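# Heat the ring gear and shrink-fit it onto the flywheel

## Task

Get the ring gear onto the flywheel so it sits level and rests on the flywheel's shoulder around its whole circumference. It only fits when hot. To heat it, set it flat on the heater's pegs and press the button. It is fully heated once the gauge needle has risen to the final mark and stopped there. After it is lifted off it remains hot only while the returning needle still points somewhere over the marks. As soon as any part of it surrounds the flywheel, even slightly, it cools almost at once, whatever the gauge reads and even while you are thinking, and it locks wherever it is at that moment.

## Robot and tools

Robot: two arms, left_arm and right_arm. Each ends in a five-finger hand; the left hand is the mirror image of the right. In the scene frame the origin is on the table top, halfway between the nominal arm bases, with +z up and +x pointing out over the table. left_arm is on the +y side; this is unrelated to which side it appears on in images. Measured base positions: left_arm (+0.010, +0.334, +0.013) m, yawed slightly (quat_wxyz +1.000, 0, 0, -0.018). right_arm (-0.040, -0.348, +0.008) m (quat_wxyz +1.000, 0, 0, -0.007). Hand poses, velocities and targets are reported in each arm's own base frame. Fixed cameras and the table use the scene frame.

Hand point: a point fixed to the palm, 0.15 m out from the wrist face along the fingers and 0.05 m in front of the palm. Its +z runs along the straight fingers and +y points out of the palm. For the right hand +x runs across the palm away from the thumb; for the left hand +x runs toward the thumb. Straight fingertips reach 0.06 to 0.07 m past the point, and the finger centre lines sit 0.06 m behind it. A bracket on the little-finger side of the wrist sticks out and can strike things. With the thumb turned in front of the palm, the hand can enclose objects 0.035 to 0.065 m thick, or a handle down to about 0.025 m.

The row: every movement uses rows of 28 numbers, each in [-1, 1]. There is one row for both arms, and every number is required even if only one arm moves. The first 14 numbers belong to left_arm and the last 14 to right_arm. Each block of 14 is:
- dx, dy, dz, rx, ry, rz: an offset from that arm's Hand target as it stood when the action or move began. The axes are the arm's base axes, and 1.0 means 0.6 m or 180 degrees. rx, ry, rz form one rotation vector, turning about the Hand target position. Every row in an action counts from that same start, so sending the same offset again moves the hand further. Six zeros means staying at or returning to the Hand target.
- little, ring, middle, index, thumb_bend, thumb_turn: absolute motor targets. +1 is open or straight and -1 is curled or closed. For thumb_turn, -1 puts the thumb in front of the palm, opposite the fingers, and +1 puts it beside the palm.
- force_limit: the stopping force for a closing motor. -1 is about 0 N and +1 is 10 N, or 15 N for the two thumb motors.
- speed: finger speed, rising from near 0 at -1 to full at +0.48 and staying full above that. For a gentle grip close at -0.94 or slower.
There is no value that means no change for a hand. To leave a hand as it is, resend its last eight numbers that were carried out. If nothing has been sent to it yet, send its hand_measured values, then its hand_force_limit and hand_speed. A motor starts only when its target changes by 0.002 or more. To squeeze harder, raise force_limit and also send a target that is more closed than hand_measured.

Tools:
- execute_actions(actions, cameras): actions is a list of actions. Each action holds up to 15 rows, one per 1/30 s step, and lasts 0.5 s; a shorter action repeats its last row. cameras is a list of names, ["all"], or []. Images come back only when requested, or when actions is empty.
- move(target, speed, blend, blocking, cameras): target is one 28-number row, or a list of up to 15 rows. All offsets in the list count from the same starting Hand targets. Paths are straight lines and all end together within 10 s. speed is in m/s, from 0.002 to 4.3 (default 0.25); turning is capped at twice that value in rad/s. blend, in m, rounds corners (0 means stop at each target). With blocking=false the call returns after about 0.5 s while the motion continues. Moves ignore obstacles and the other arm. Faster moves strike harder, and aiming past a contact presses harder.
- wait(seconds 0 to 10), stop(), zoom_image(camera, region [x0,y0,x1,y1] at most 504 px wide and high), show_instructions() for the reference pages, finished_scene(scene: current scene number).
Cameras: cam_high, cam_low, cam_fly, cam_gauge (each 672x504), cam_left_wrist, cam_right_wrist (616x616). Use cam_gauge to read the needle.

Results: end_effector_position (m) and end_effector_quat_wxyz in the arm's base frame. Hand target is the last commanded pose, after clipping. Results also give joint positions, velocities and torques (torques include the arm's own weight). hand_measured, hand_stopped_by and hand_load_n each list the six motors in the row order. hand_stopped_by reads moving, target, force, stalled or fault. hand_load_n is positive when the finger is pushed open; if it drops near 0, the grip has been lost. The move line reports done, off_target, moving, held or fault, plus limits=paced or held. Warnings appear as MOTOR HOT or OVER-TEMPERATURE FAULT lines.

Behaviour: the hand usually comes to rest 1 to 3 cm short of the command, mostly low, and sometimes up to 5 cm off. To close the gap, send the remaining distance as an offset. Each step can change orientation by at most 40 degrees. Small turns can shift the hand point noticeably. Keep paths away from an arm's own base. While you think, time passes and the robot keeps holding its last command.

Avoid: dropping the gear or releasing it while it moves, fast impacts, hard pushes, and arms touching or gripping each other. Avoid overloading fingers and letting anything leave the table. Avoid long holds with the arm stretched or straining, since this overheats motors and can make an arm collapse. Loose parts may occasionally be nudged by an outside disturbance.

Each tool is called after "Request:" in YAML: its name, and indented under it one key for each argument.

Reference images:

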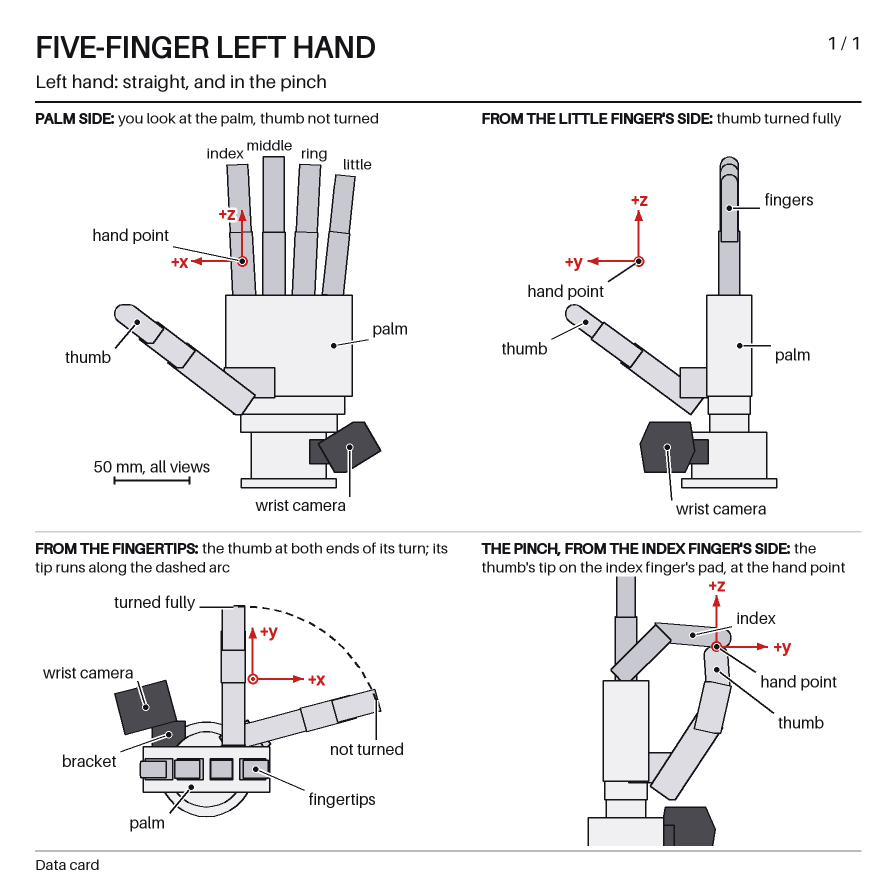

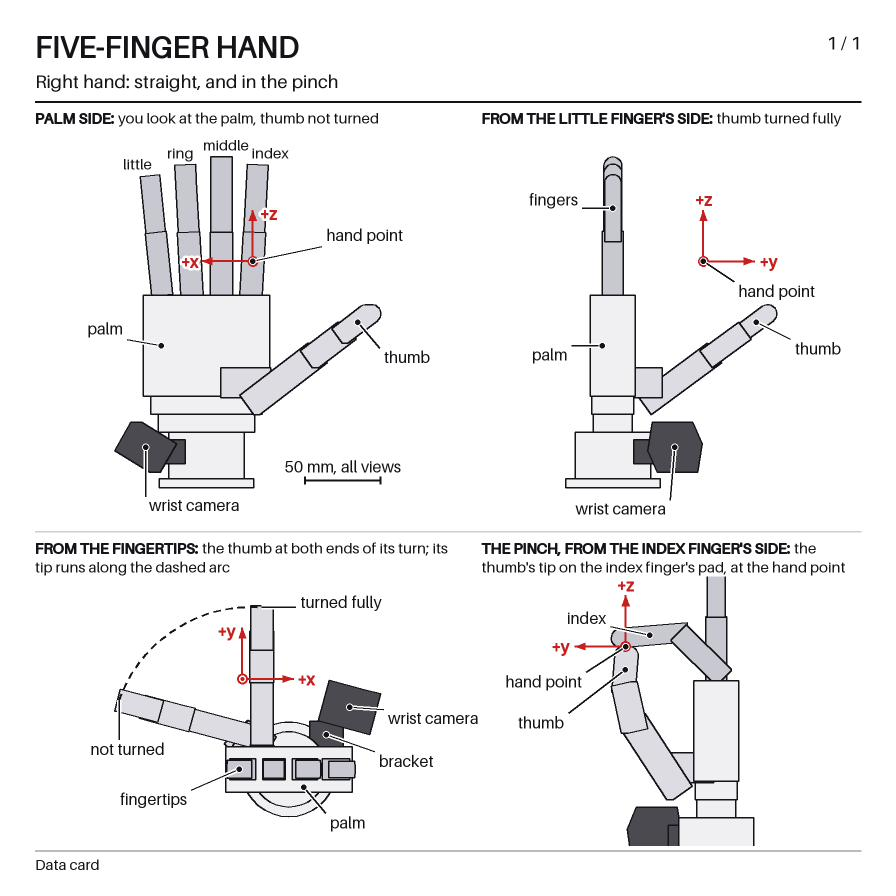

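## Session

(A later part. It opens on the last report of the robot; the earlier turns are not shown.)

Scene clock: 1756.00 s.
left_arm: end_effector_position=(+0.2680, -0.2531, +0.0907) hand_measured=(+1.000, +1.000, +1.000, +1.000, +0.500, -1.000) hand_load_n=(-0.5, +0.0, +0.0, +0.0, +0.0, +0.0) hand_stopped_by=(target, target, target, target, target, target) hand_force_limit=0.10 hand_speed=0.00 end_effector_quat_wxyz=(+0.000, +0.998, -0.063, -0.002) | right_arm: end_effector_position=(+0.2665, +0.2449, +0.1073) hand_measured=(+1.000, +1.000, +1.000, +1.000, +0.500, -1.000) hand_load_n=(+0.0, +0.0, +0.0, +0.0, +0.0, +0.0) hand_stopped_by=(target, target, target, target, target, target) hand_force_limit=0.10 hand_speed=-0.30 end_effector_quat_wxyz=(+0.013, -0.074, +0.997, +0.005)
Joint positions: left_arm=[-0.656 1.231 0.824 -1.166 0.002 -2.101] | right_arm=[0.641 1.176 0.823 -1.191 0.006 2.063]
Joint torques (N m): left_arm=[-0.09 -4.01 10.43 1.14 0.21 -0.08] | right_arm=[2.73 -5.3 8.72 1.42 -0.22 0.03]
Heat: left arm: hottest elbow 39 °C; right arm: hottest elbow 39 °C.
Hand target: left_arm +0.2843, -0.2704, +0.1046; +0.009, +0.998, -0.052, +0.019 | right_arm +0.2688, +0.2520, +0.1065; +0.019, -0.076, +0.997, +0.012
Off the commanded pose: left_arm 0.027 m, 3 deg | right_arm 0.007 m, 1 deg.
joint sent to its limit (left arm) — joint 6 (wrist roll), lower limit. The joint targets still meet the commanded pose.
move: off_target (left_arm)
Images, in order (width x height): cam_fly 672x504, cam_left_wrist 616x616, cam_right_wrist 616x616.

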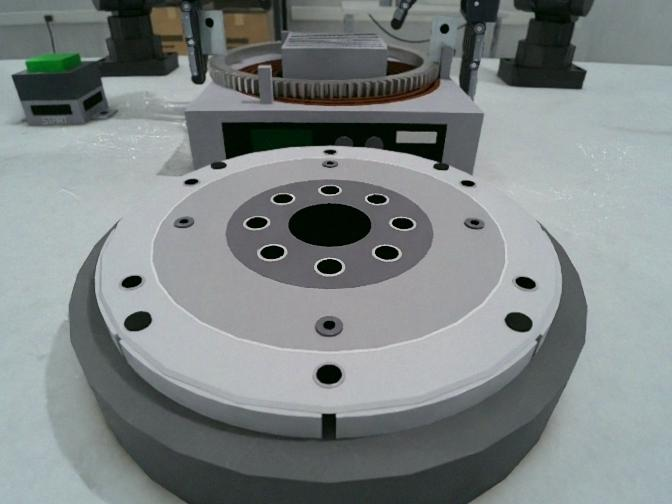

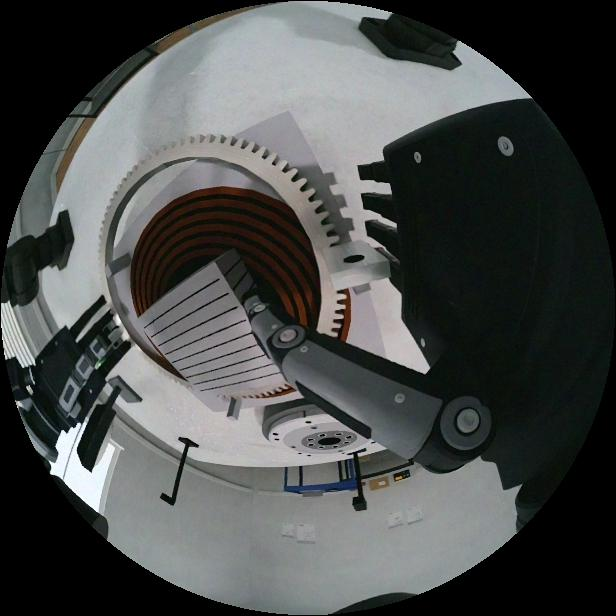

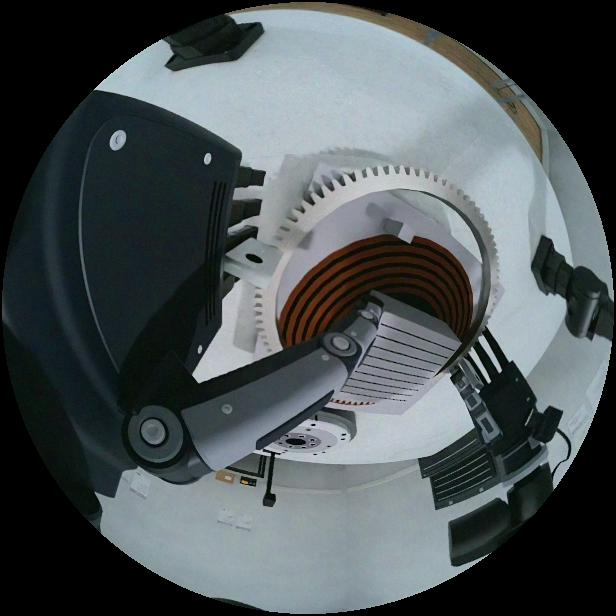

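Request:
move:
  target:
    - [0,0,0,0,0,0,1,1,1,1,0.5,-1,0.1,0.0,0.005,0,-0.0220,0,0,0,1,1,1,1,0.5,-1,0.1,-0.3]
    - [0,0,0,0,0,0,1,1,1,1,-0.25,-1,-0.4,-0.7,0.005,0,-0.0220,0,0,0,1,1,1,1,-0.25,-1,-0.4,-0.7]
  speed: 0.05
  cameras: ["cam_left_wrist","cam_right_wrist"]

Request:
zoom_image:
  camera: "cam_left_wrist"
  region: [250, 180, 470, 400]

Request:
zoom_image:
  camera: "cam_right_wrist"
  region: [180, 160, 400, 380]

Scene clock: 1773.17 s.
left_arm: end_effector_position=(+0.2677, -0.2587, +0.0915) hand_measured=(+1.000, +1.000, +1.000, +1.000, -0.248, -1.000) hand_load_n=(+0.0, +0.0, +0.0, +0.0, +2.5, +0.5) hand_stopped_by=(target, target, target, target, target, target) hand_force_limit=-0.40 hand_speed=-0.70 end_effector_quat_wxyz=(+0.006, +0.998, -0.067, -0.001) | right_arm: end_effector_position=(+0.2698, +0.2455, +0.0981) hand_measured=(+1.000, +1.000, +1.000, +1.000, -0.250, -1.000) hand_load_n=(+0.0, +0.0, +0.0, +0.0, +0.0, +0.0) hand_stopped_by=(target, target, target, target, target, target) hand_force_limit=-0.40 hand_speed=-0.70 end_effector_quat_wxyz=(+0.019, -0.074, +0.997, +0.004)
Joint positions: left_arm=[-0.664 1.235 0.827 -1.157 0.011 -2.101] | right_arm=[0.641 1.188 0.805 -1.151 0.013 2.063]
Joint torques (N m): left_arm=[0.56 -4.31 10.18 0.84 -0.12 -0.08] | right_arm=[1.9 -4.13 8.51 1.58 -0.59 -0.02]
Heat: left arm: hottest elbow 40 °C; right arm: hottest elbow 38 °C.
Hand target: left_arm +0.2843, -0.2704, +0.1045; +0.009, +0.998, -0.052, +0.019 | right_arm +0.2716, +0.2519, +0.0931; +0.018, -0.076, +0.997, +0.012
Off the commanded pose: left_arm 0.024 m, 3 deg | right_arm 0.008 m, 1 deg.
joint sent to its limit (left arm) — joint 6 (wrist roll), lower limit. The joint targets still meet the commanded pose.
move: off_target (left_arm); target 2's new numbers were sent with left_arm's hand 0.028 m and 3 deg from that target
Images, in order (width x height): cam_left_wrist 616x616, cam_right_wrist 616x616.

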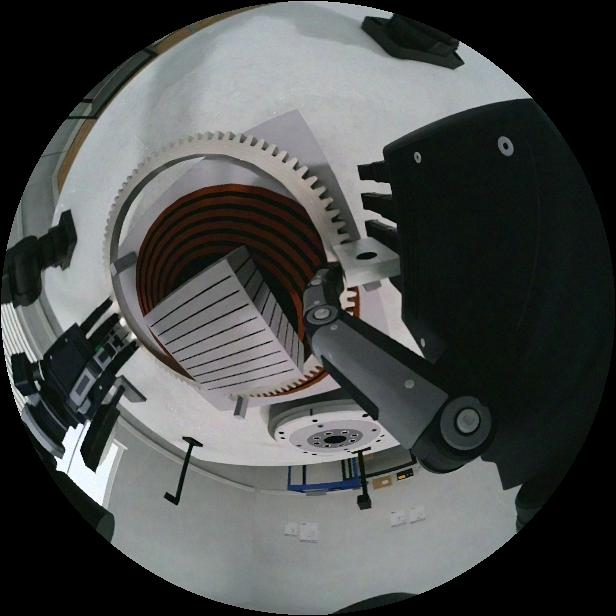

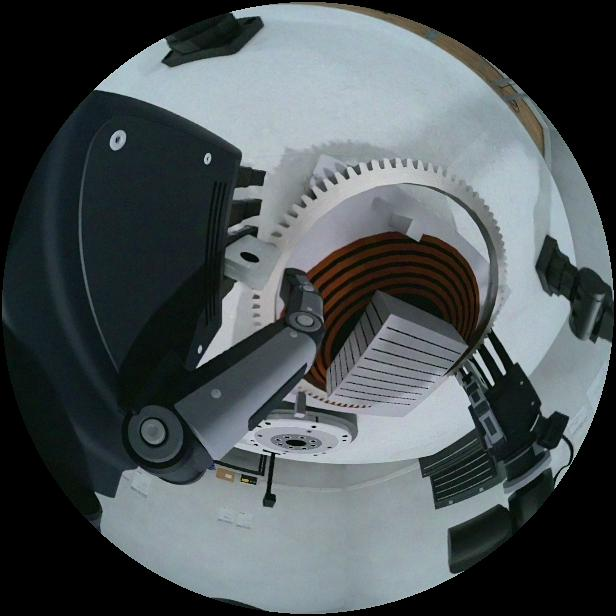

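Scaled by 2.291 from the camera's 616x616 image, which has a finer 880x880 frame.

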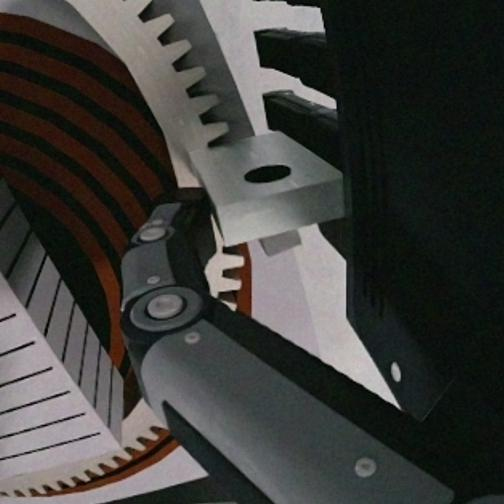

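Scaled by 2.291 from the camera's 616x616 image, which has a finer 880x880 frame.

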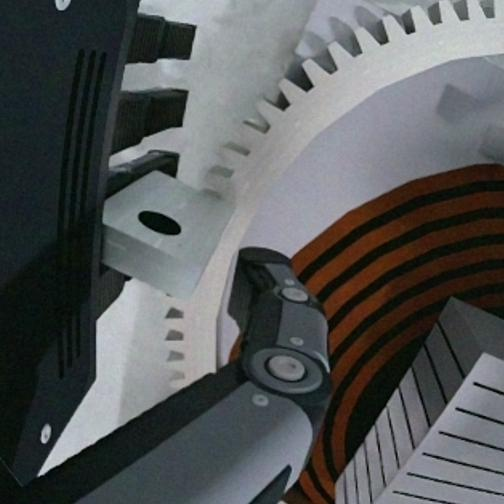

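Request:
move:
  target:
    - [-0.008,0,0,0,0,0,1,1,1,1,-0.25,-1,-0.4,-0.7,-0.020,0,0.0,0,0,0,1,1,1,1,-0.25,-1,-0.4,-0.7]
  speed: 0.05
  cameras: ["cam_left_wrist","cam_right_wrist"]

Request:
zoom_image:
  camera: "cam_right_wrist"
  region: [180, 160, 400, 380]

Request:
zoom_image:
  camera: "cam_left_wrist"
  region: [250, 180, 470, 400]

Scene clock: 1795.97 s.
left_arm: end_effector_position=(+0.2675, -0.2589, +0.0915) hand_measured=(+1.000, +1.000, +1.000, +1.000, -0.248, -1.000) hand_load_n=(+0.0, +0.0, +0.0, +0.0, +1.5, +0.5) hand_stopped_by=(target, target, target, target, target, target) hand_force_limit=-0.40 hand_speed=-0.70 end_effector_quat_wxyz=(+0.006, +0.998, -0.067, -0.001) | right_arm: end_effector_position=(+0.2682, +0.2451, +0.0941) hand_measured=(+1.000, +1.000, +1.000, +1.000, -0.250, -1.000) hand_load_n=(+0.0, +0.0, +0.0, +0.0, +0.0, +0.0) hand_stopped_by=(target, target, target, target, target, target) hand_force_limit=-0.40 hand_speed=-0.70 end_effector_quat_wxyz=(+0.018, -0.069, +0.997, +0.005)
Joint positions: left_arm=[-0.664 1.235 0.827 -1.157 0.011 -2.101] | right_arm=[0.644 1.187 0.793 -1.14 0.011 2.076]
Joint torques (N m): left_arm=[0.15 -4.84 9.57 0.81 0 -0.09] | right_arm=[3.55 -6.24 7.58 0.87 -0.51 0.02]
Heat: left arm: hottest elbow 38 °C; right arm: hottest elbow 36 °C.
Hand target: left_arm +0.2794, -0.2704, +0.1045; +0.009, +0.998, -0.052, +0.019 | right_arm +0.2597, +0.2521, +0.0933; +0.019, -0.076, +0.997, +0.012
Off the commanded pose: left_arm 0.021 m, 3 deg | right_arm 0.011 m, 1 deg.
joint sent to its limit (left arm) — joint 6 (wrist roll), lower limit. The joint targets still meet the commanded pose.
joint sent to its limit (right arm) — joint 6 (wrist roll), upper limit. The joint targets still meet the commanded pose.
move: off_target (left_arm, right_arm)
Images, in order (width x height): cam_left_wrist 616x616, cam_right_wrist 616x616.

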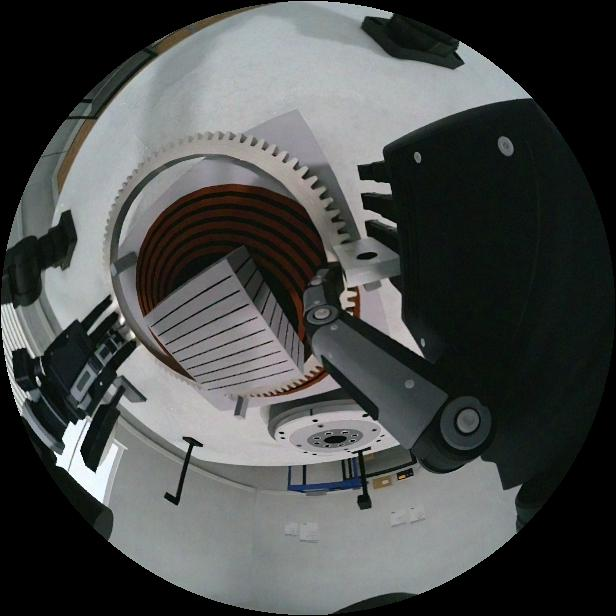

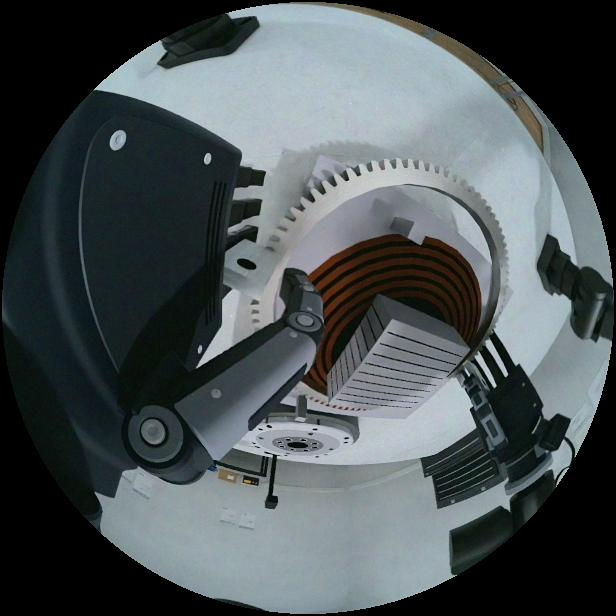

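Scaled by 2.291 from the camera's 616x616 image, which has a finer 880x880 frame.

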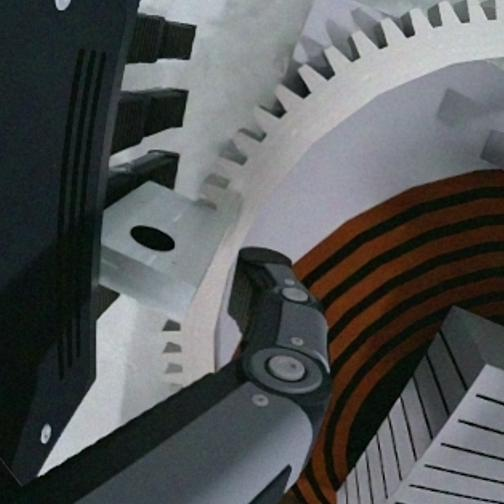

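Scaled by 2.291 from the camera's 616x616 image, which has a finer 880x880 frame.

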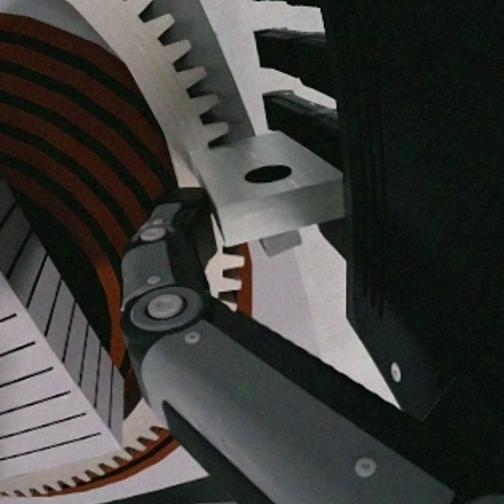

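Request:
move:
  target:
    - [0,0,0,0,0,0,1,1,1,1,-0.8,-1,-0.4,-0.86,0,0,0.0,0,0,0,1,1,1,1,-0.8,-1,-0.4,-0.86]
  speed: 0.05
  cameras: []

Request:
execute_actions:
  actions:
    - [[0,0,0,0,0,0,1,1,1,1,-0.72,-1,0.9,-0.7,0,0,0,0,0,0,1,1,1,1,-0.72,-1,0.9,-0.7]]
    - [[0,0,0,0,0,0,1,1,1,1,-0.72,-1,0.9,-0.7,0,0,0,0,0,0,1,1,1,1,-0.72,-1,0.9,-0.7]]
  cameras: ["cam_fly","cam_left_wrist","cam_right_wrist"]

Scene clock: 1803.20 s.
left_arm: end_effector_position=(+0.2657, -0.2617, +0.0918) hand_measured=(+1.000, +1.000, +1.000, +1.000, -0.326, -1.000) hand_load_n=(+0.0, +0.0, +0.0, +0.0, +3.0, +0.5) hand_stopped_by=(target, target, target, target, force, target) hand_force_limit=-0.40 hand_speed=-0.86 end_effector_quat_wxyz=(+0.009, +0.997, -0.070, -0.001) | right_arm: end_effector_position=(+0.2683, +0.2450, +0.0941) hand_measured=(+1.000, +1.000, +1.000, +1.000, -0.366, -1.000) hand_load_n=(+0.0, +0.0, +0.0, +0.0, +4.0, +1.0) hand_stopped_by=(target, target, target, target, force, target) hand_force_limit=-0.40 hand_speed=-0.86 end_effector_quat_wxyz=(+0.018, -0.069, +0.997, +0.005)
Joint positions: left_arm=[-0.671 1.235 0.827 -1.155 0.016 -2.101] | right_arm=[0.644 1.187 0.793 -1.14 0.011 2.077]
Joint torques (N m): left_arm=[0.67 -4.84 9.59 0.72 -0.2 -0.08] | right_arm=[3.96 -6.01 7.61 0.85 -0.53 0.04]
Heat: left arm: hottest elbow 38 °C; right arm: hottest elbow 36 °C.
Hand target: left_arm +0.2795, -0.2704, +0.1045; +0.009, +0.998, -0.052, +0.019 | right_arm +0.2598, +0.2520, +0.0933; +0.019, -0.076, +0.997, +0.012
Off the commanded pose: left_arm 0.021 m, 3 deg | right_arm 0.011 m, 1 deg.
joint sent to its limit (left arm) — joint 6 (wrist roll), lower limit. The joint targets still meet the commanded pose.
joint sent to its limit (right arm) — joint 6 (wrist roll), upper limit. The joint targets still meet the commanded pose.
move: off_target (left_arm, right_arm)
No camera images: "cameras" was empty.

Scene clock: 1804.40 s.
left_arm: end_effector_position=(+0.2655, -0.2634, +0.0920) hand_measured=(+1.000, +1.000, +1.000, +1.000, -0.386, -1.000) hand_load_n=(+0.0, +0.0, +0.5, +1.0, +15.5, +2.5) hand_stopped_by=(target, target, target, target, force, target) hand_force_limit=0.90 hand_speed=-0.70 end_effector_quat_wxyz=(+0.010, +0.998, -0.069, +0.000) | right_arm: end_effector_position=(+0.2682, +0.2453, +0.0941) hand_measured=(+1.000, +1.000, +1.000, +1.000, -0.398, -1.000) hand_load_n=(+0.0, +0.0, +0.5, +0.0, +13.0, +2.0) hand_stopped_by=(target, target, target, target, force, target) hand_force_limit=0.90 hand_speed=-0.70 end_effector_quat_wxyz=(+0.019, -0.069, +0.997, +0.005)
Joint positions: left_arm=[-0.675 1.235 0.827 -1.152 0.017 -2.108] | right_arm=[0.644 1.187 0.793 -1.14 0.011 2.077]
Joint torques (N m): left_arm=[0.85 -4.89 9.58 0.59 -0.27 0] | right_arm=[3.6 -6.59 7.71 0.76 -0.49 0.03]
Heat: left arm: hottest elbow 38 °C; right arm: hottest elbow 36 °C.
Hand target: left_arm +0.2795, -0.2705, +0.1045; +0.009, +0.998, -0.052, +0.019 | right_arm +0.2597, +0.2521, +0.0933; +0.019, -0.076, +0.997, +0.012
Off the commanded pose: left_arm 0.020 m, 3 deg | right_arm 0.011 m, 1 deg.
joint sent to its limit (left arm) — joint 6 (wrist roll), lower limit. The joint targets still meet the commanded pose.
joint sent to its limit (right arm) — joint 6 (wrist roll), upper limit. The joint targets still meet the commanded pose.
Step readings (end_effector_position of left_arm | right_arm):
0: (+0.2657, -0.2617, +0.0918) | (+0.2683, +0.2450, +0.0941)
1: (+0.2657, -0.2617, +0.0918) | (+0.2683, +0.2450, +0.0941)
2: (+0.2657, -0.2617, +0.0918) | (+0.2683, +0.2450, +0.0941)
4: (+0.2655, -0.2625, +0.0920) | (+0.2683, +0.2452, +0.0941)
8: (+0.2654, -0.2633, +0.0921) | (+0.2682, +0.2453, +0.0941)
15: (+0.2655, -0.2634, +0.0920) | (+0.2682, +0.2453, +0.0941)
16: (+0.2655, -0.2634, +0.0920) | (+0.2682, +0.2453, +0.0941)
17: (+0.2655, -0.2634, +0.0920) | (+0.2682, +0.2453, +0.0941)
19: (+0.2655, -0.2634, +0.0920) | (+0.2682, +0.2453, +0.0941)
23: (+0.2655, -0.2634, +0.0920) | (+0.2682, +0.2453, +0.0941)
30: (+0.2655, -0.2634, +0.0920) | (+0.2682, +0.2453, +0.0941)
Images, in order (width x height): cam_fly 672x504, cam_left_wrist 616x616, cam_right_wrist 616x616.

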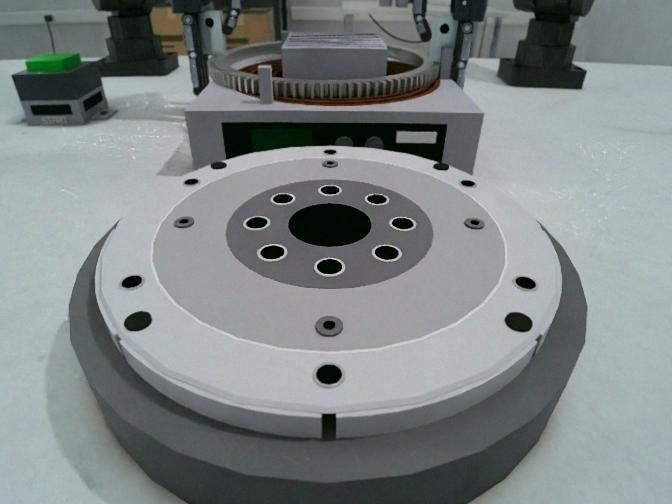

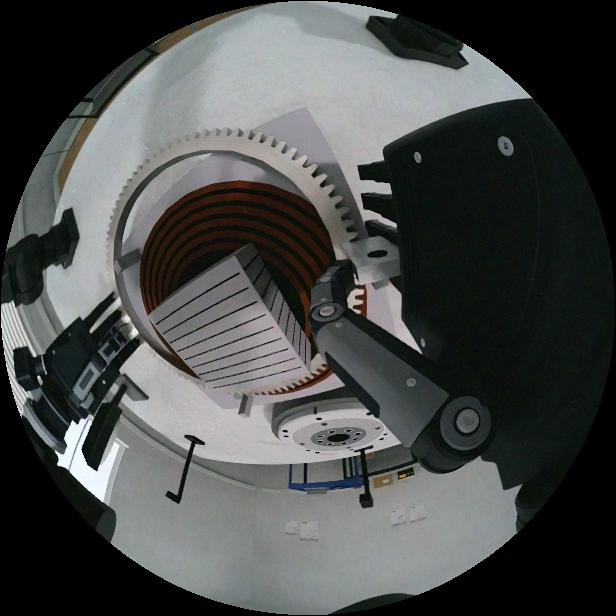

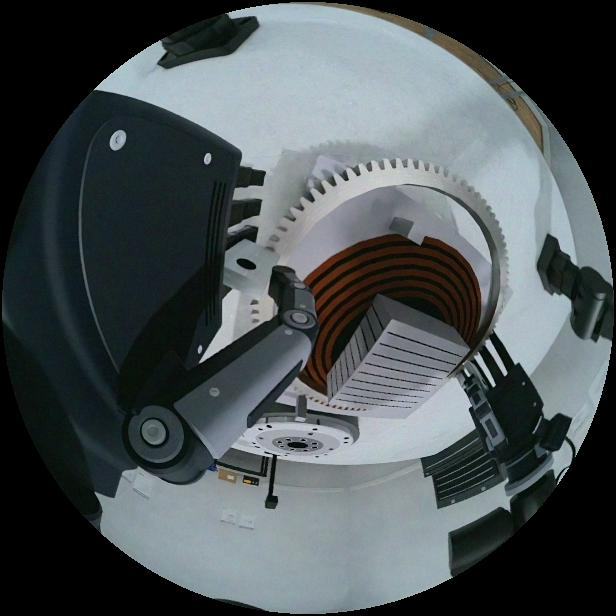

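Request:
move:
  target:
    - [0.010,-0.003,0.050,0,0,0,1,1,1,1,-0.72,-1,0.9,-0.7,0.045,0.010,0.0667,0,0,0,1,1,1,1,-0.72,-1,0.9,-0.7]
  speed: 0.04
  cameras: ["cam_fly","cam_high"]

Request:
zoom_image:
  camera: "cam_fly"
  region: [150, 0, 510, 120]

Scene clock: 1817.57 s.
left_arm: end_effector_position=(+0.2658, -0.2636, +0.1059) hand_measured=(+1.000, +1.000, +1.000, +1.000, -0.386, -1.000) hand_load_n=(+0.0, +0.0, +0.5, +0.0, +8.0, +1.0) hand_stopped_by=(target, target, target, target, force, target) hand_force_limit=0.90 hand_speed=-0.70 end_effector_quat_wxyz=(+0.004, +0.998, -0.069, -0.010) | right_arm: end_effector_position=(+0.2604, +0.2446, +0.0969) hand_measured=(+1.000, +1.000, +1.000, +1.000, -0.398, -1.000) hand_load_n=(+0.0, +0.0, +0.0, +0.0, +13.5, +3.0) hand_stopped_by=(target, target, target, target, force, target) hand_force_limit=0.90 hand_speed=-0.70 end_effector_quat_wxyz=(-0.013, -0.076, +0.997, -0.005)
Joint positions: left_arm=[-0.675 1.236 0.87 -1.218 0.017 -2.108] | right_arm=[0.644 1.212 0.829 -1.215 -0.006 2.063]
Joint torques (N m): left_arm=[1.26 -6.3 11.66 -0.21 -0.36 -0.01] | right_arm=[0.79 -6.65 15.98 -0.7 0.3 -0.12]
Heat: left arm: hottest elbow 38 °C; right arm: hottest elbow 36 °C.
Hand target: left_arm +0.2855, -0.2722, +0.1345; +0.009, +0.998, -0.052, +0.019 | right_arm +0.2866, +0.2580, +0.1332; +0.018, -0.076, +0.997, +0.012
Off the commanded pose: left_arm 0.036 m, 4 deg | right_arm 0.047 m, 4 deg.
joint sent to its limit (left arm) — joint 6 (wrist roll), lower limit. The joint targets still meet the commanded pose.
move: off_target (left_arm, right_arm)
Images, in order (width x height): cam_high 672x504, cam_fly 672x504.

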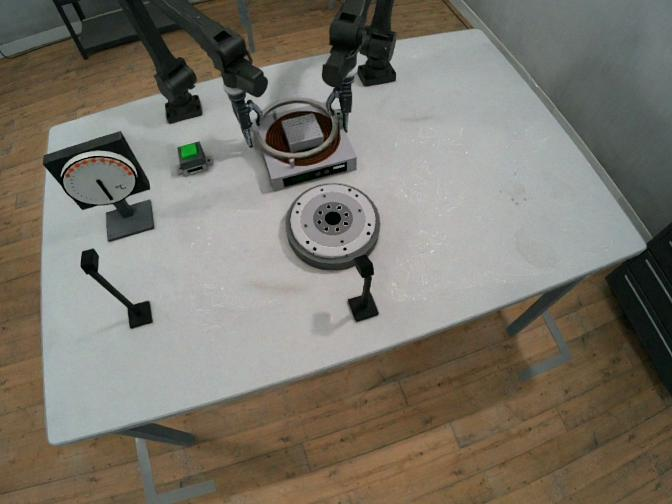

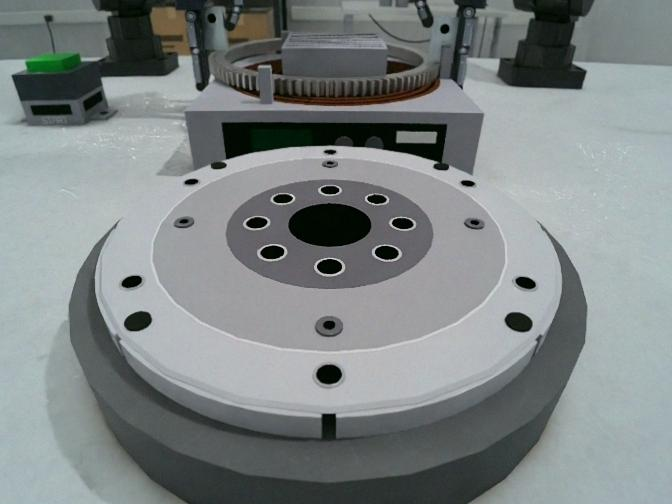

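Scaled by 1.400.

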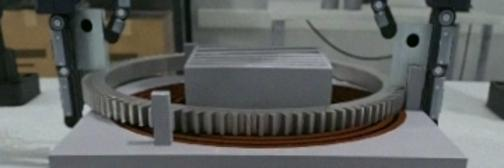

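Request:
zoom_image:
  camera: "cam_fly"
  region: [410, 0, 530, 100]

Request:
zoom_image:
  camera: "cam_fly"
  region: [170, 0, 290, 100]

Scaled by 4.200.

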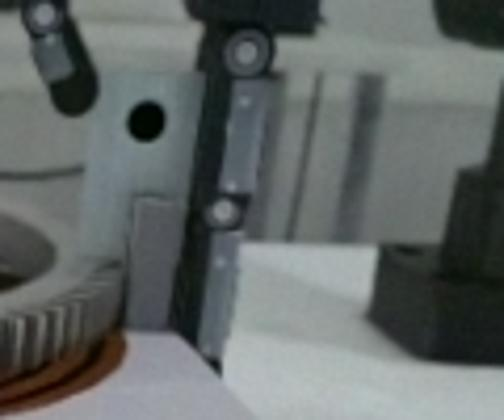

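Scaled by 4.200.

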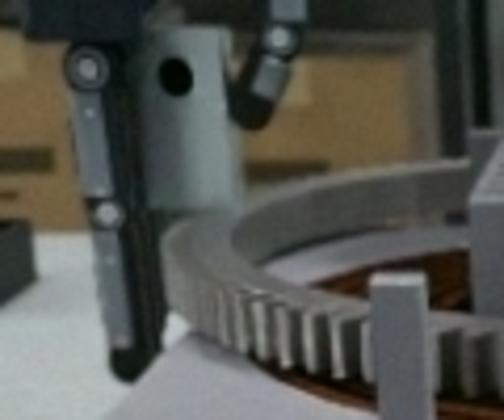

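Request:
move:
  target:
    - [0,0,0,0,0,0,1,1,1,1,0.9,-1,0.1,0.0,0,0,0,0,0,0,1,1,1,1,-0.72,-1,0.9,-0.7]
    - [-0.0475,0.1053,-0.0983,0,0,0,1,1,1,1,0.9,-1,0.1,0.0,0,0,0,0,0,0,1,1,1,1,-0.72,-1,0.9,-0.7]
  speed: 0.08
  cameras: ["cam_fly","cam_left_wrist"]

Request:
zoom_image:
  camera: "cam_fly"
  region: [410, 0, 530, 100]

Request:
zoom_image:
  camera: "cam_left_wrist"
  region: [250, 180, 470, 400]

Scene clock: 1891.90 s.
left_arm: end_effector_position=(+0.2558, -0.2112, +0.0755) hand_measured=(+1.000, +1.000, +1.000, +1.000, +0.900, -1.000) hand_load_n=(+0.0, +0.0, +0.0, +0.0, +0.0, +0.0) hand_stopped_by=(target, target, target, target, target, target) hand_force_limit=0.10 hand_speed=0.00 end_effector_quat_wxyz=(+0.006, +0.999, -0.051, +0.012) | right_arm: end_effector_position=(+0.2589, +0.2432, +0.0965) hand_measured=(+1.000, +1.000, +1.000, +1.000, -0.398, -1.000) hand_load_n=(+0.0, +0.0, +0.5, +0.0, +13.0, +3.0) hand_stopped_by=(target, target, target, target, force, target) hand_force_limit=0.90 hand_speed=-0.70 end_effector_quat_wxyz=(-0.016, -0.076, +0.997, -0.007)
Joint positions: left_arm=[-0.57 1.127 0.696 -1.113 -0.002 -2.039] | right_arm=[0.644 1.213 0.83 -1.223 -0.005 2.063]
Joint torques (N m): left_arm=[1.2 -4.6 5.94 1.2 0.06 0.12] | right_arm=[0.97 -6.59 15.98 -0.46 0.25 -0.16]
Heat: left arm: hottest elbow 39 °C; right arm: hottest elbow 44 °C.
Hand target: left_arm +0.2570, -0.2091, +0.0755; +0.009, +0.998, -0.052, +0.019 | right_arm +0.2867, +0.2581, +0.1333; +0.019, -0.076, +0.997, +0.012
Off the commanded pose: left_arm 0.003 m, 1 deg | right_arm 0.048 m, 5 deg.
move: off_target (right_arm)
Images, in order (width x height): cam_fly 672x504, cam_left_wrist 616x616.

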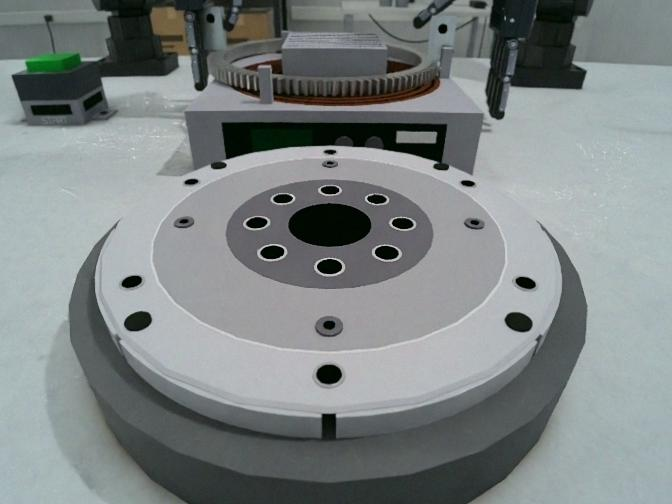

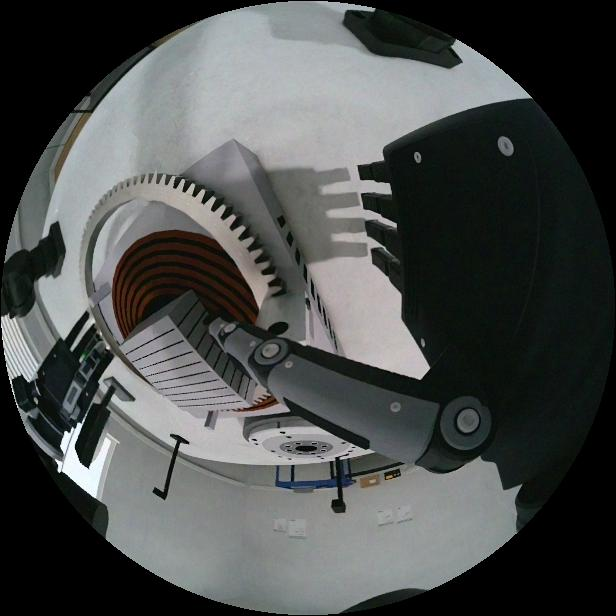

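Scaled by 4.200.

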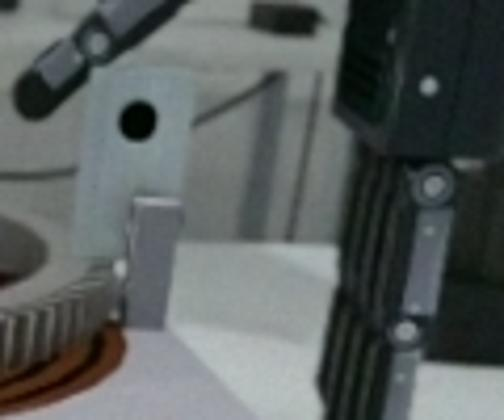

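Scaled by 2.291 from the camera's 616x616 image, which has a finer 880x880 frame.

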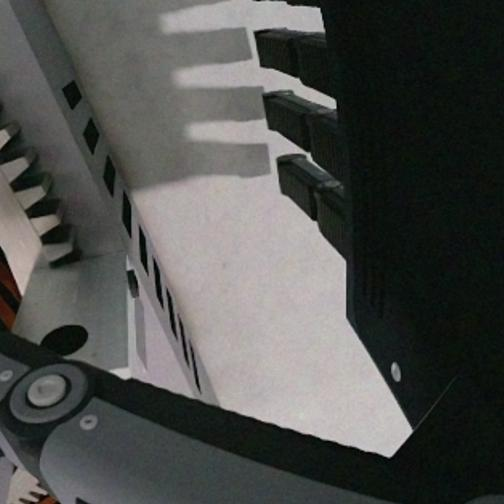

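Request:
move:
  target:
    - [0,0,0,0,0,0,1,1,1,0.2,0.9,-1,-0.4,-0.5,0,0,0,0,0,0,1,1,1,1,-0.72,-1,0.9,-0.7]
  speed: 0.08
  cameras: ["cam_fly","cam_left_wrist"]

Request:
zoom_image:
  camera: "cam_fly"
  region: [410, 0, 530, 100]

Request:
zoom_image:
  camera: "cam_left_wrist"
  region: [230, 200, 410, 380]

Scene clock: 1916.10 s.
left_arm: end_effector_position=(+0.2557, -0.2112, +0.0755) hand_measured=(+1.000, +1.000, +1.000, +0.200, +0.900, -1.000) hand_load_n=(+0.0, +0.0, +0.0, +0.0, -0.5, +0.0) hand_stopped_by=(target, target, target, target, target, target) hand_force_limit=-0.40 hand_speed=-0.50 end_effector_quat_wxyz=(+0.006, +0.999, -0.051, +0.012) | right_arm: end_effector_position=(+0.2589, +0.2432, +0.0965) hand_measured=(+1.000, +1.000, +1.000, +1.000, -0.398, -1.000) hand_load_n=(+0.0, +0.0, +0.5, +0.0, +13.0, +3.0) hand_stopped_by=(target, target, target, target, force, target) hand_force_limit=0.90 hand_speed=-0.70 end_effector_quat_wxyz=(-0.016, -0.076, +0.997, -0.007)
Joint positions: left_arm=[-0.57 1.127 0.696 -1.113 -0.002 -2.038] | right_arm=[0.644 1.213 0.83 -1.223 -0.005 2.063]
Joint torques (N m): left_arm=[1.2 -4.66 5.98 1.16 0.06 0.1] | right_arm=[0.85 -6.71 15.99 -0.39 0.26 -0.08]
Heat: left arm: hottest elbow 37 °C; right arm: hottest elbow 45 °C.
Hand target: left_arm +0.2570, -0.2091, +0.0755; +0.009, +0.998, -0.052, +0.019 | right_arm +0.2867, +0.2581, +0.1333; +0.019, -0.076, +0.997, +0.012
Off the commanded pose: left_arm 0.002 m, 1 deg | right_arm 0.048 m, 5 deg.
move: off_target (right_arm)
Images, in order (width x height): cam_fly 672x504, cam_left_wrist 616x616.

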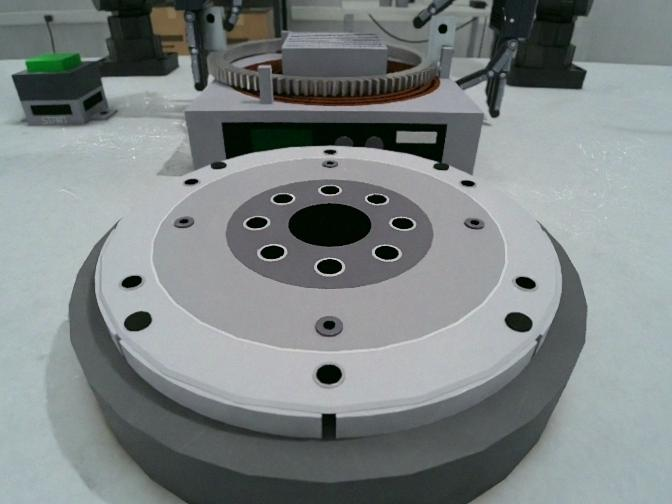

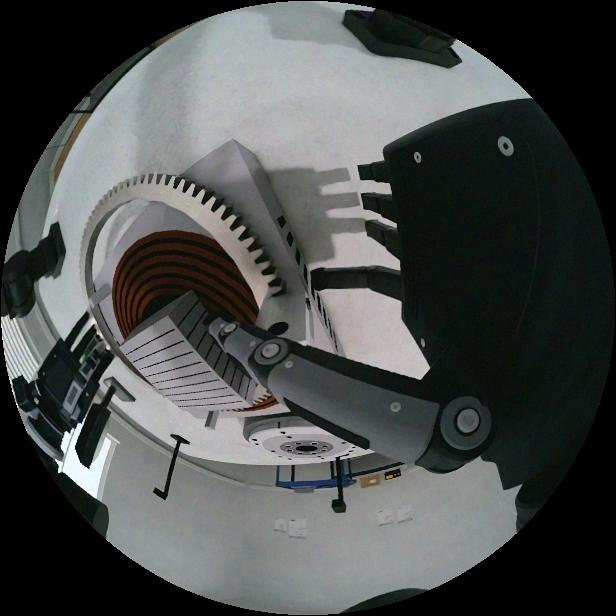

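Scaled by 4.200.

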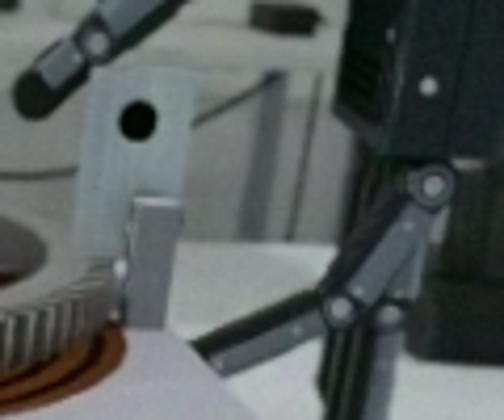

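Scaled by 2.800 from the camera's 616x616 image, which has a finer 880x880 frame.

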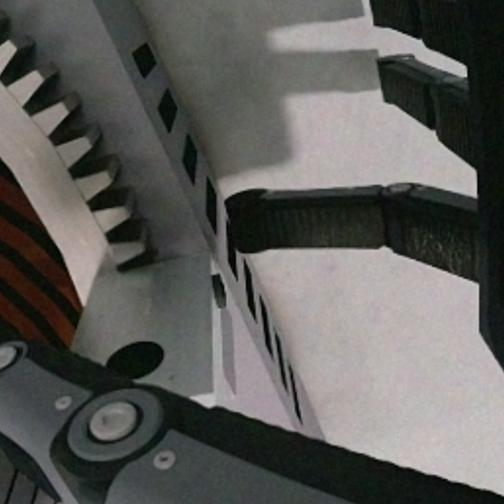

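Request:
move:
  target:
    - [0,0,0,0,0,0,1,1,1,0.0,0.9,-1,-0.4,-0.5,0,0,0,0,0,0,1,1,1,1,-0.72,-1,0.9,-0.7]
  speed: 0.08
  cameras: ["cam_fly","cam_left_wrist"]

Request:
zoom_image:
  camera: "cam_fly"
  region: [410, 0, 530, 100]

Request:
zoom_image:
  camera: "cam_left_wrist"
  region: [230, 200, 410, 380]

Scene clock: 1932.53 s.
left_arm: end_effector_position=(+0.2557, -0.2096, +0.0745) hand_measured=(+1.000, +1.000, +1.000, +0.066, +0.900, -1.000) hand_load_n=(+0.0, +0.0, +0.0, +0.0, +0.0, +0.0) hand_stopped_by=(target, target, target, force, target, target) hand_force_limit=-0.40 hand_speed=-0.50 end_effector_quat_wxyz=(+0.004, +0.999, -0.050, +0.012) | right_arm: end_effector_position=(+0.2589, +0.2432, +0.0965) hand_measured=(+1.000, +1.000, +1.000, +1.000, -0.398, -1.000) hand_load_n=(+0.0, +0.0, +0.5, +0.0, +13.5, +3.0) hand_stopped_by=(target, target, target, target, force, target) hand_force_limit=0.90 hand_speed=-0.70 end_effector_quat_wxyz=(-0.016, -0.076, +0.997, -0.007)
Joint positions: left_arm=[-0.568 1.126 0.693 -1.113 -0.006 -2.038] | right_arm=[0.644 1.213 0.83 -1.223 -0.005 2.063]
Joint torques (N m): left_arm=[1.2 -4.42 6.16 1.2 0.22 0.1] | right_arm=[0.79 -6.77 15.92 -0.31 0.26 -0.13]
Heat: left arm: hottest elbow 36 °C; right arm: hottest elbow 46 °C.
Hand target: left_arm +0.2570, -0.2090, +0.0756; +0.009, +0.998, -0.052, +0.019 | right_arm +0.2867, +0.2581, +0.1333; +0.019, -0.076, +0.997, +0.012
Off the commanded pose: left_arm 0.002 m, 1 deg | right_arm 0.048 m, 5 deg.
move: off_target (right_arm)
Images, in order (width x height): cam_fly 672x504, cam_left_wrist 616x616.

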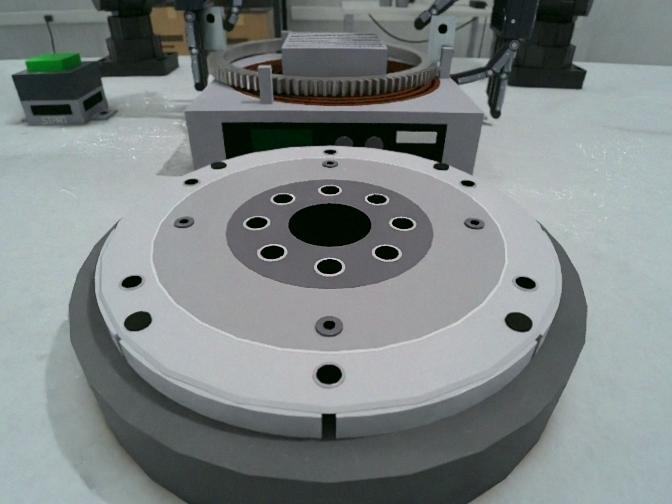

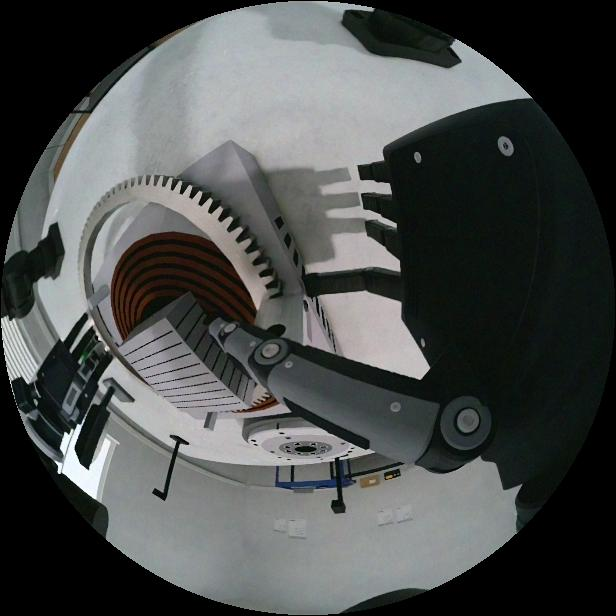

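Scaled by 4.200.

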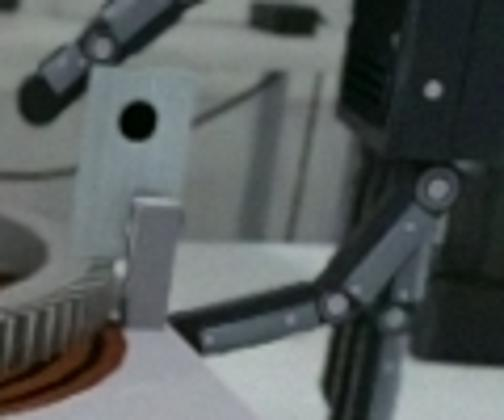

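Scaled by 2.800 from the camera's 616x616 image, which has a finer 880x880 frame.

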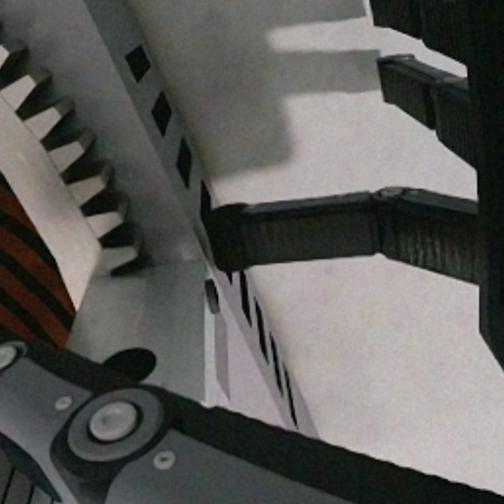

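Request:
move:
  target:
    - [0,0,0,0,0,0,1,1,1,0.25,0.9,-1,-0.4,-0.5,0,0,0,0,0,0,1,1,1,1,-0.72,-1,0.9,-0.7]
    - [0.018,-0.010,0.0350,0,0,0,1,1,1,0.25,0.9,-1,-0.4,-0.5,0,0,0,0,0,0,1,1,1,1,-0.72,-1,0.9,-0.7]
  speed: 0.06
  cameras: ["cam_fly","cam_left_wrist"]

Request:
zoom_image:
  camera: "cam_fly"
  region: [410, 0, 530, 100]

Scene clock: 1947.00 s.
left_arm: end_effector_position=(+0.2541, -0.2084, +0.0785) hand_measured=(+1.000, +1.000, +1.000, +0.250, +0.900, -1.000) hand_load_n=(+0.0, +0.0, +0.0, +0.0, +0.0, +0.0) hand_stopped_by=(target, target, target, target, target, target) hand_force_limit=-0.40 hand_speed=-0.50 end_effector_quat_wxyz=(+0.000, +0.999, -0.051, +0.006) | right_arm: end_effector_position=(+0.2589, +0.2432, +0.0965) hand_measured=(+1.000, +1.000, +1.000, +1.000, -0.398, -1.000) hand_load_n=(+0.0, +0.0, +0.5, +0.0, +13.0, +3.0) hand_stopped_by=(target, target, target, target, force, target) hand_force_limit=0.90 hand_speed=-0.70 end_effector_quat_wxyz=(-0.016, -0.076, +0.997, -0.007)
Joint positions: left_arm=[-0.567 1.126 0.708 -1.143 -0.006 -2.036] | right_arm=[0.644 1.213 0.83 -1.223 -0.005 2.063]
Joint torques (N m): left_arm=[1.08 -3.96 10.1 0.1 0.23 0.11] | right_arm=[0.85 -6.53 15.95 -0.35 0.26 -0.12]
Heat: left arm: hottest elbow 36 °C; right arm: hottest elbow 46 °C.
Hand target: left_arm +0.2678, -0.2150, +0.0965; +0.009, +0.998, -0.052, +0.019 | right_arm +0.2867, +0.2581, +0.1333; +0.019, -0.076, +0.997, +0.012
Off the commanded pose: left_arm 0.024 m, 2 deg | right_arm 0.048 m, 5 deg.
move: off_target (left_arm, right_arm)
Images, in order (width x height): cam_fly 672x504, cam_left_wrist 616x616.

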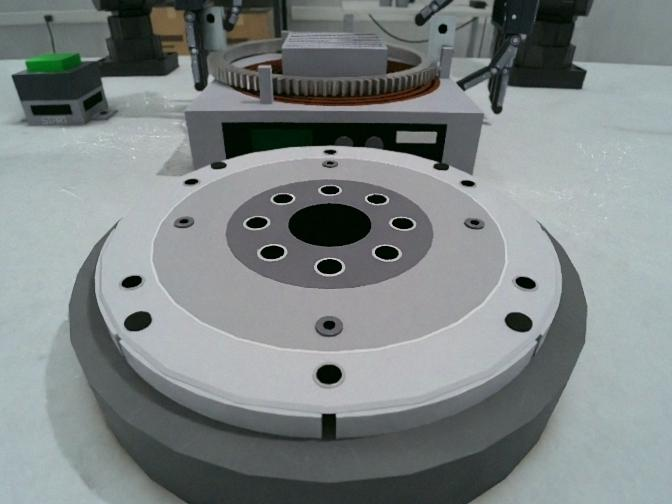

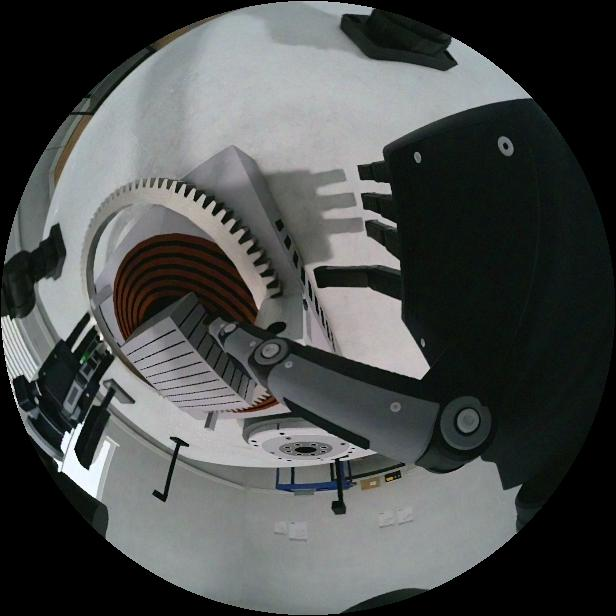

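Scaled by 4.200.

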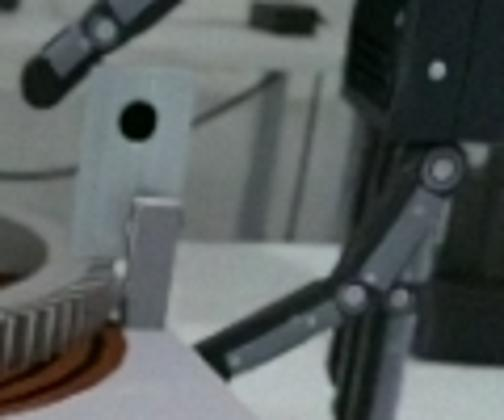

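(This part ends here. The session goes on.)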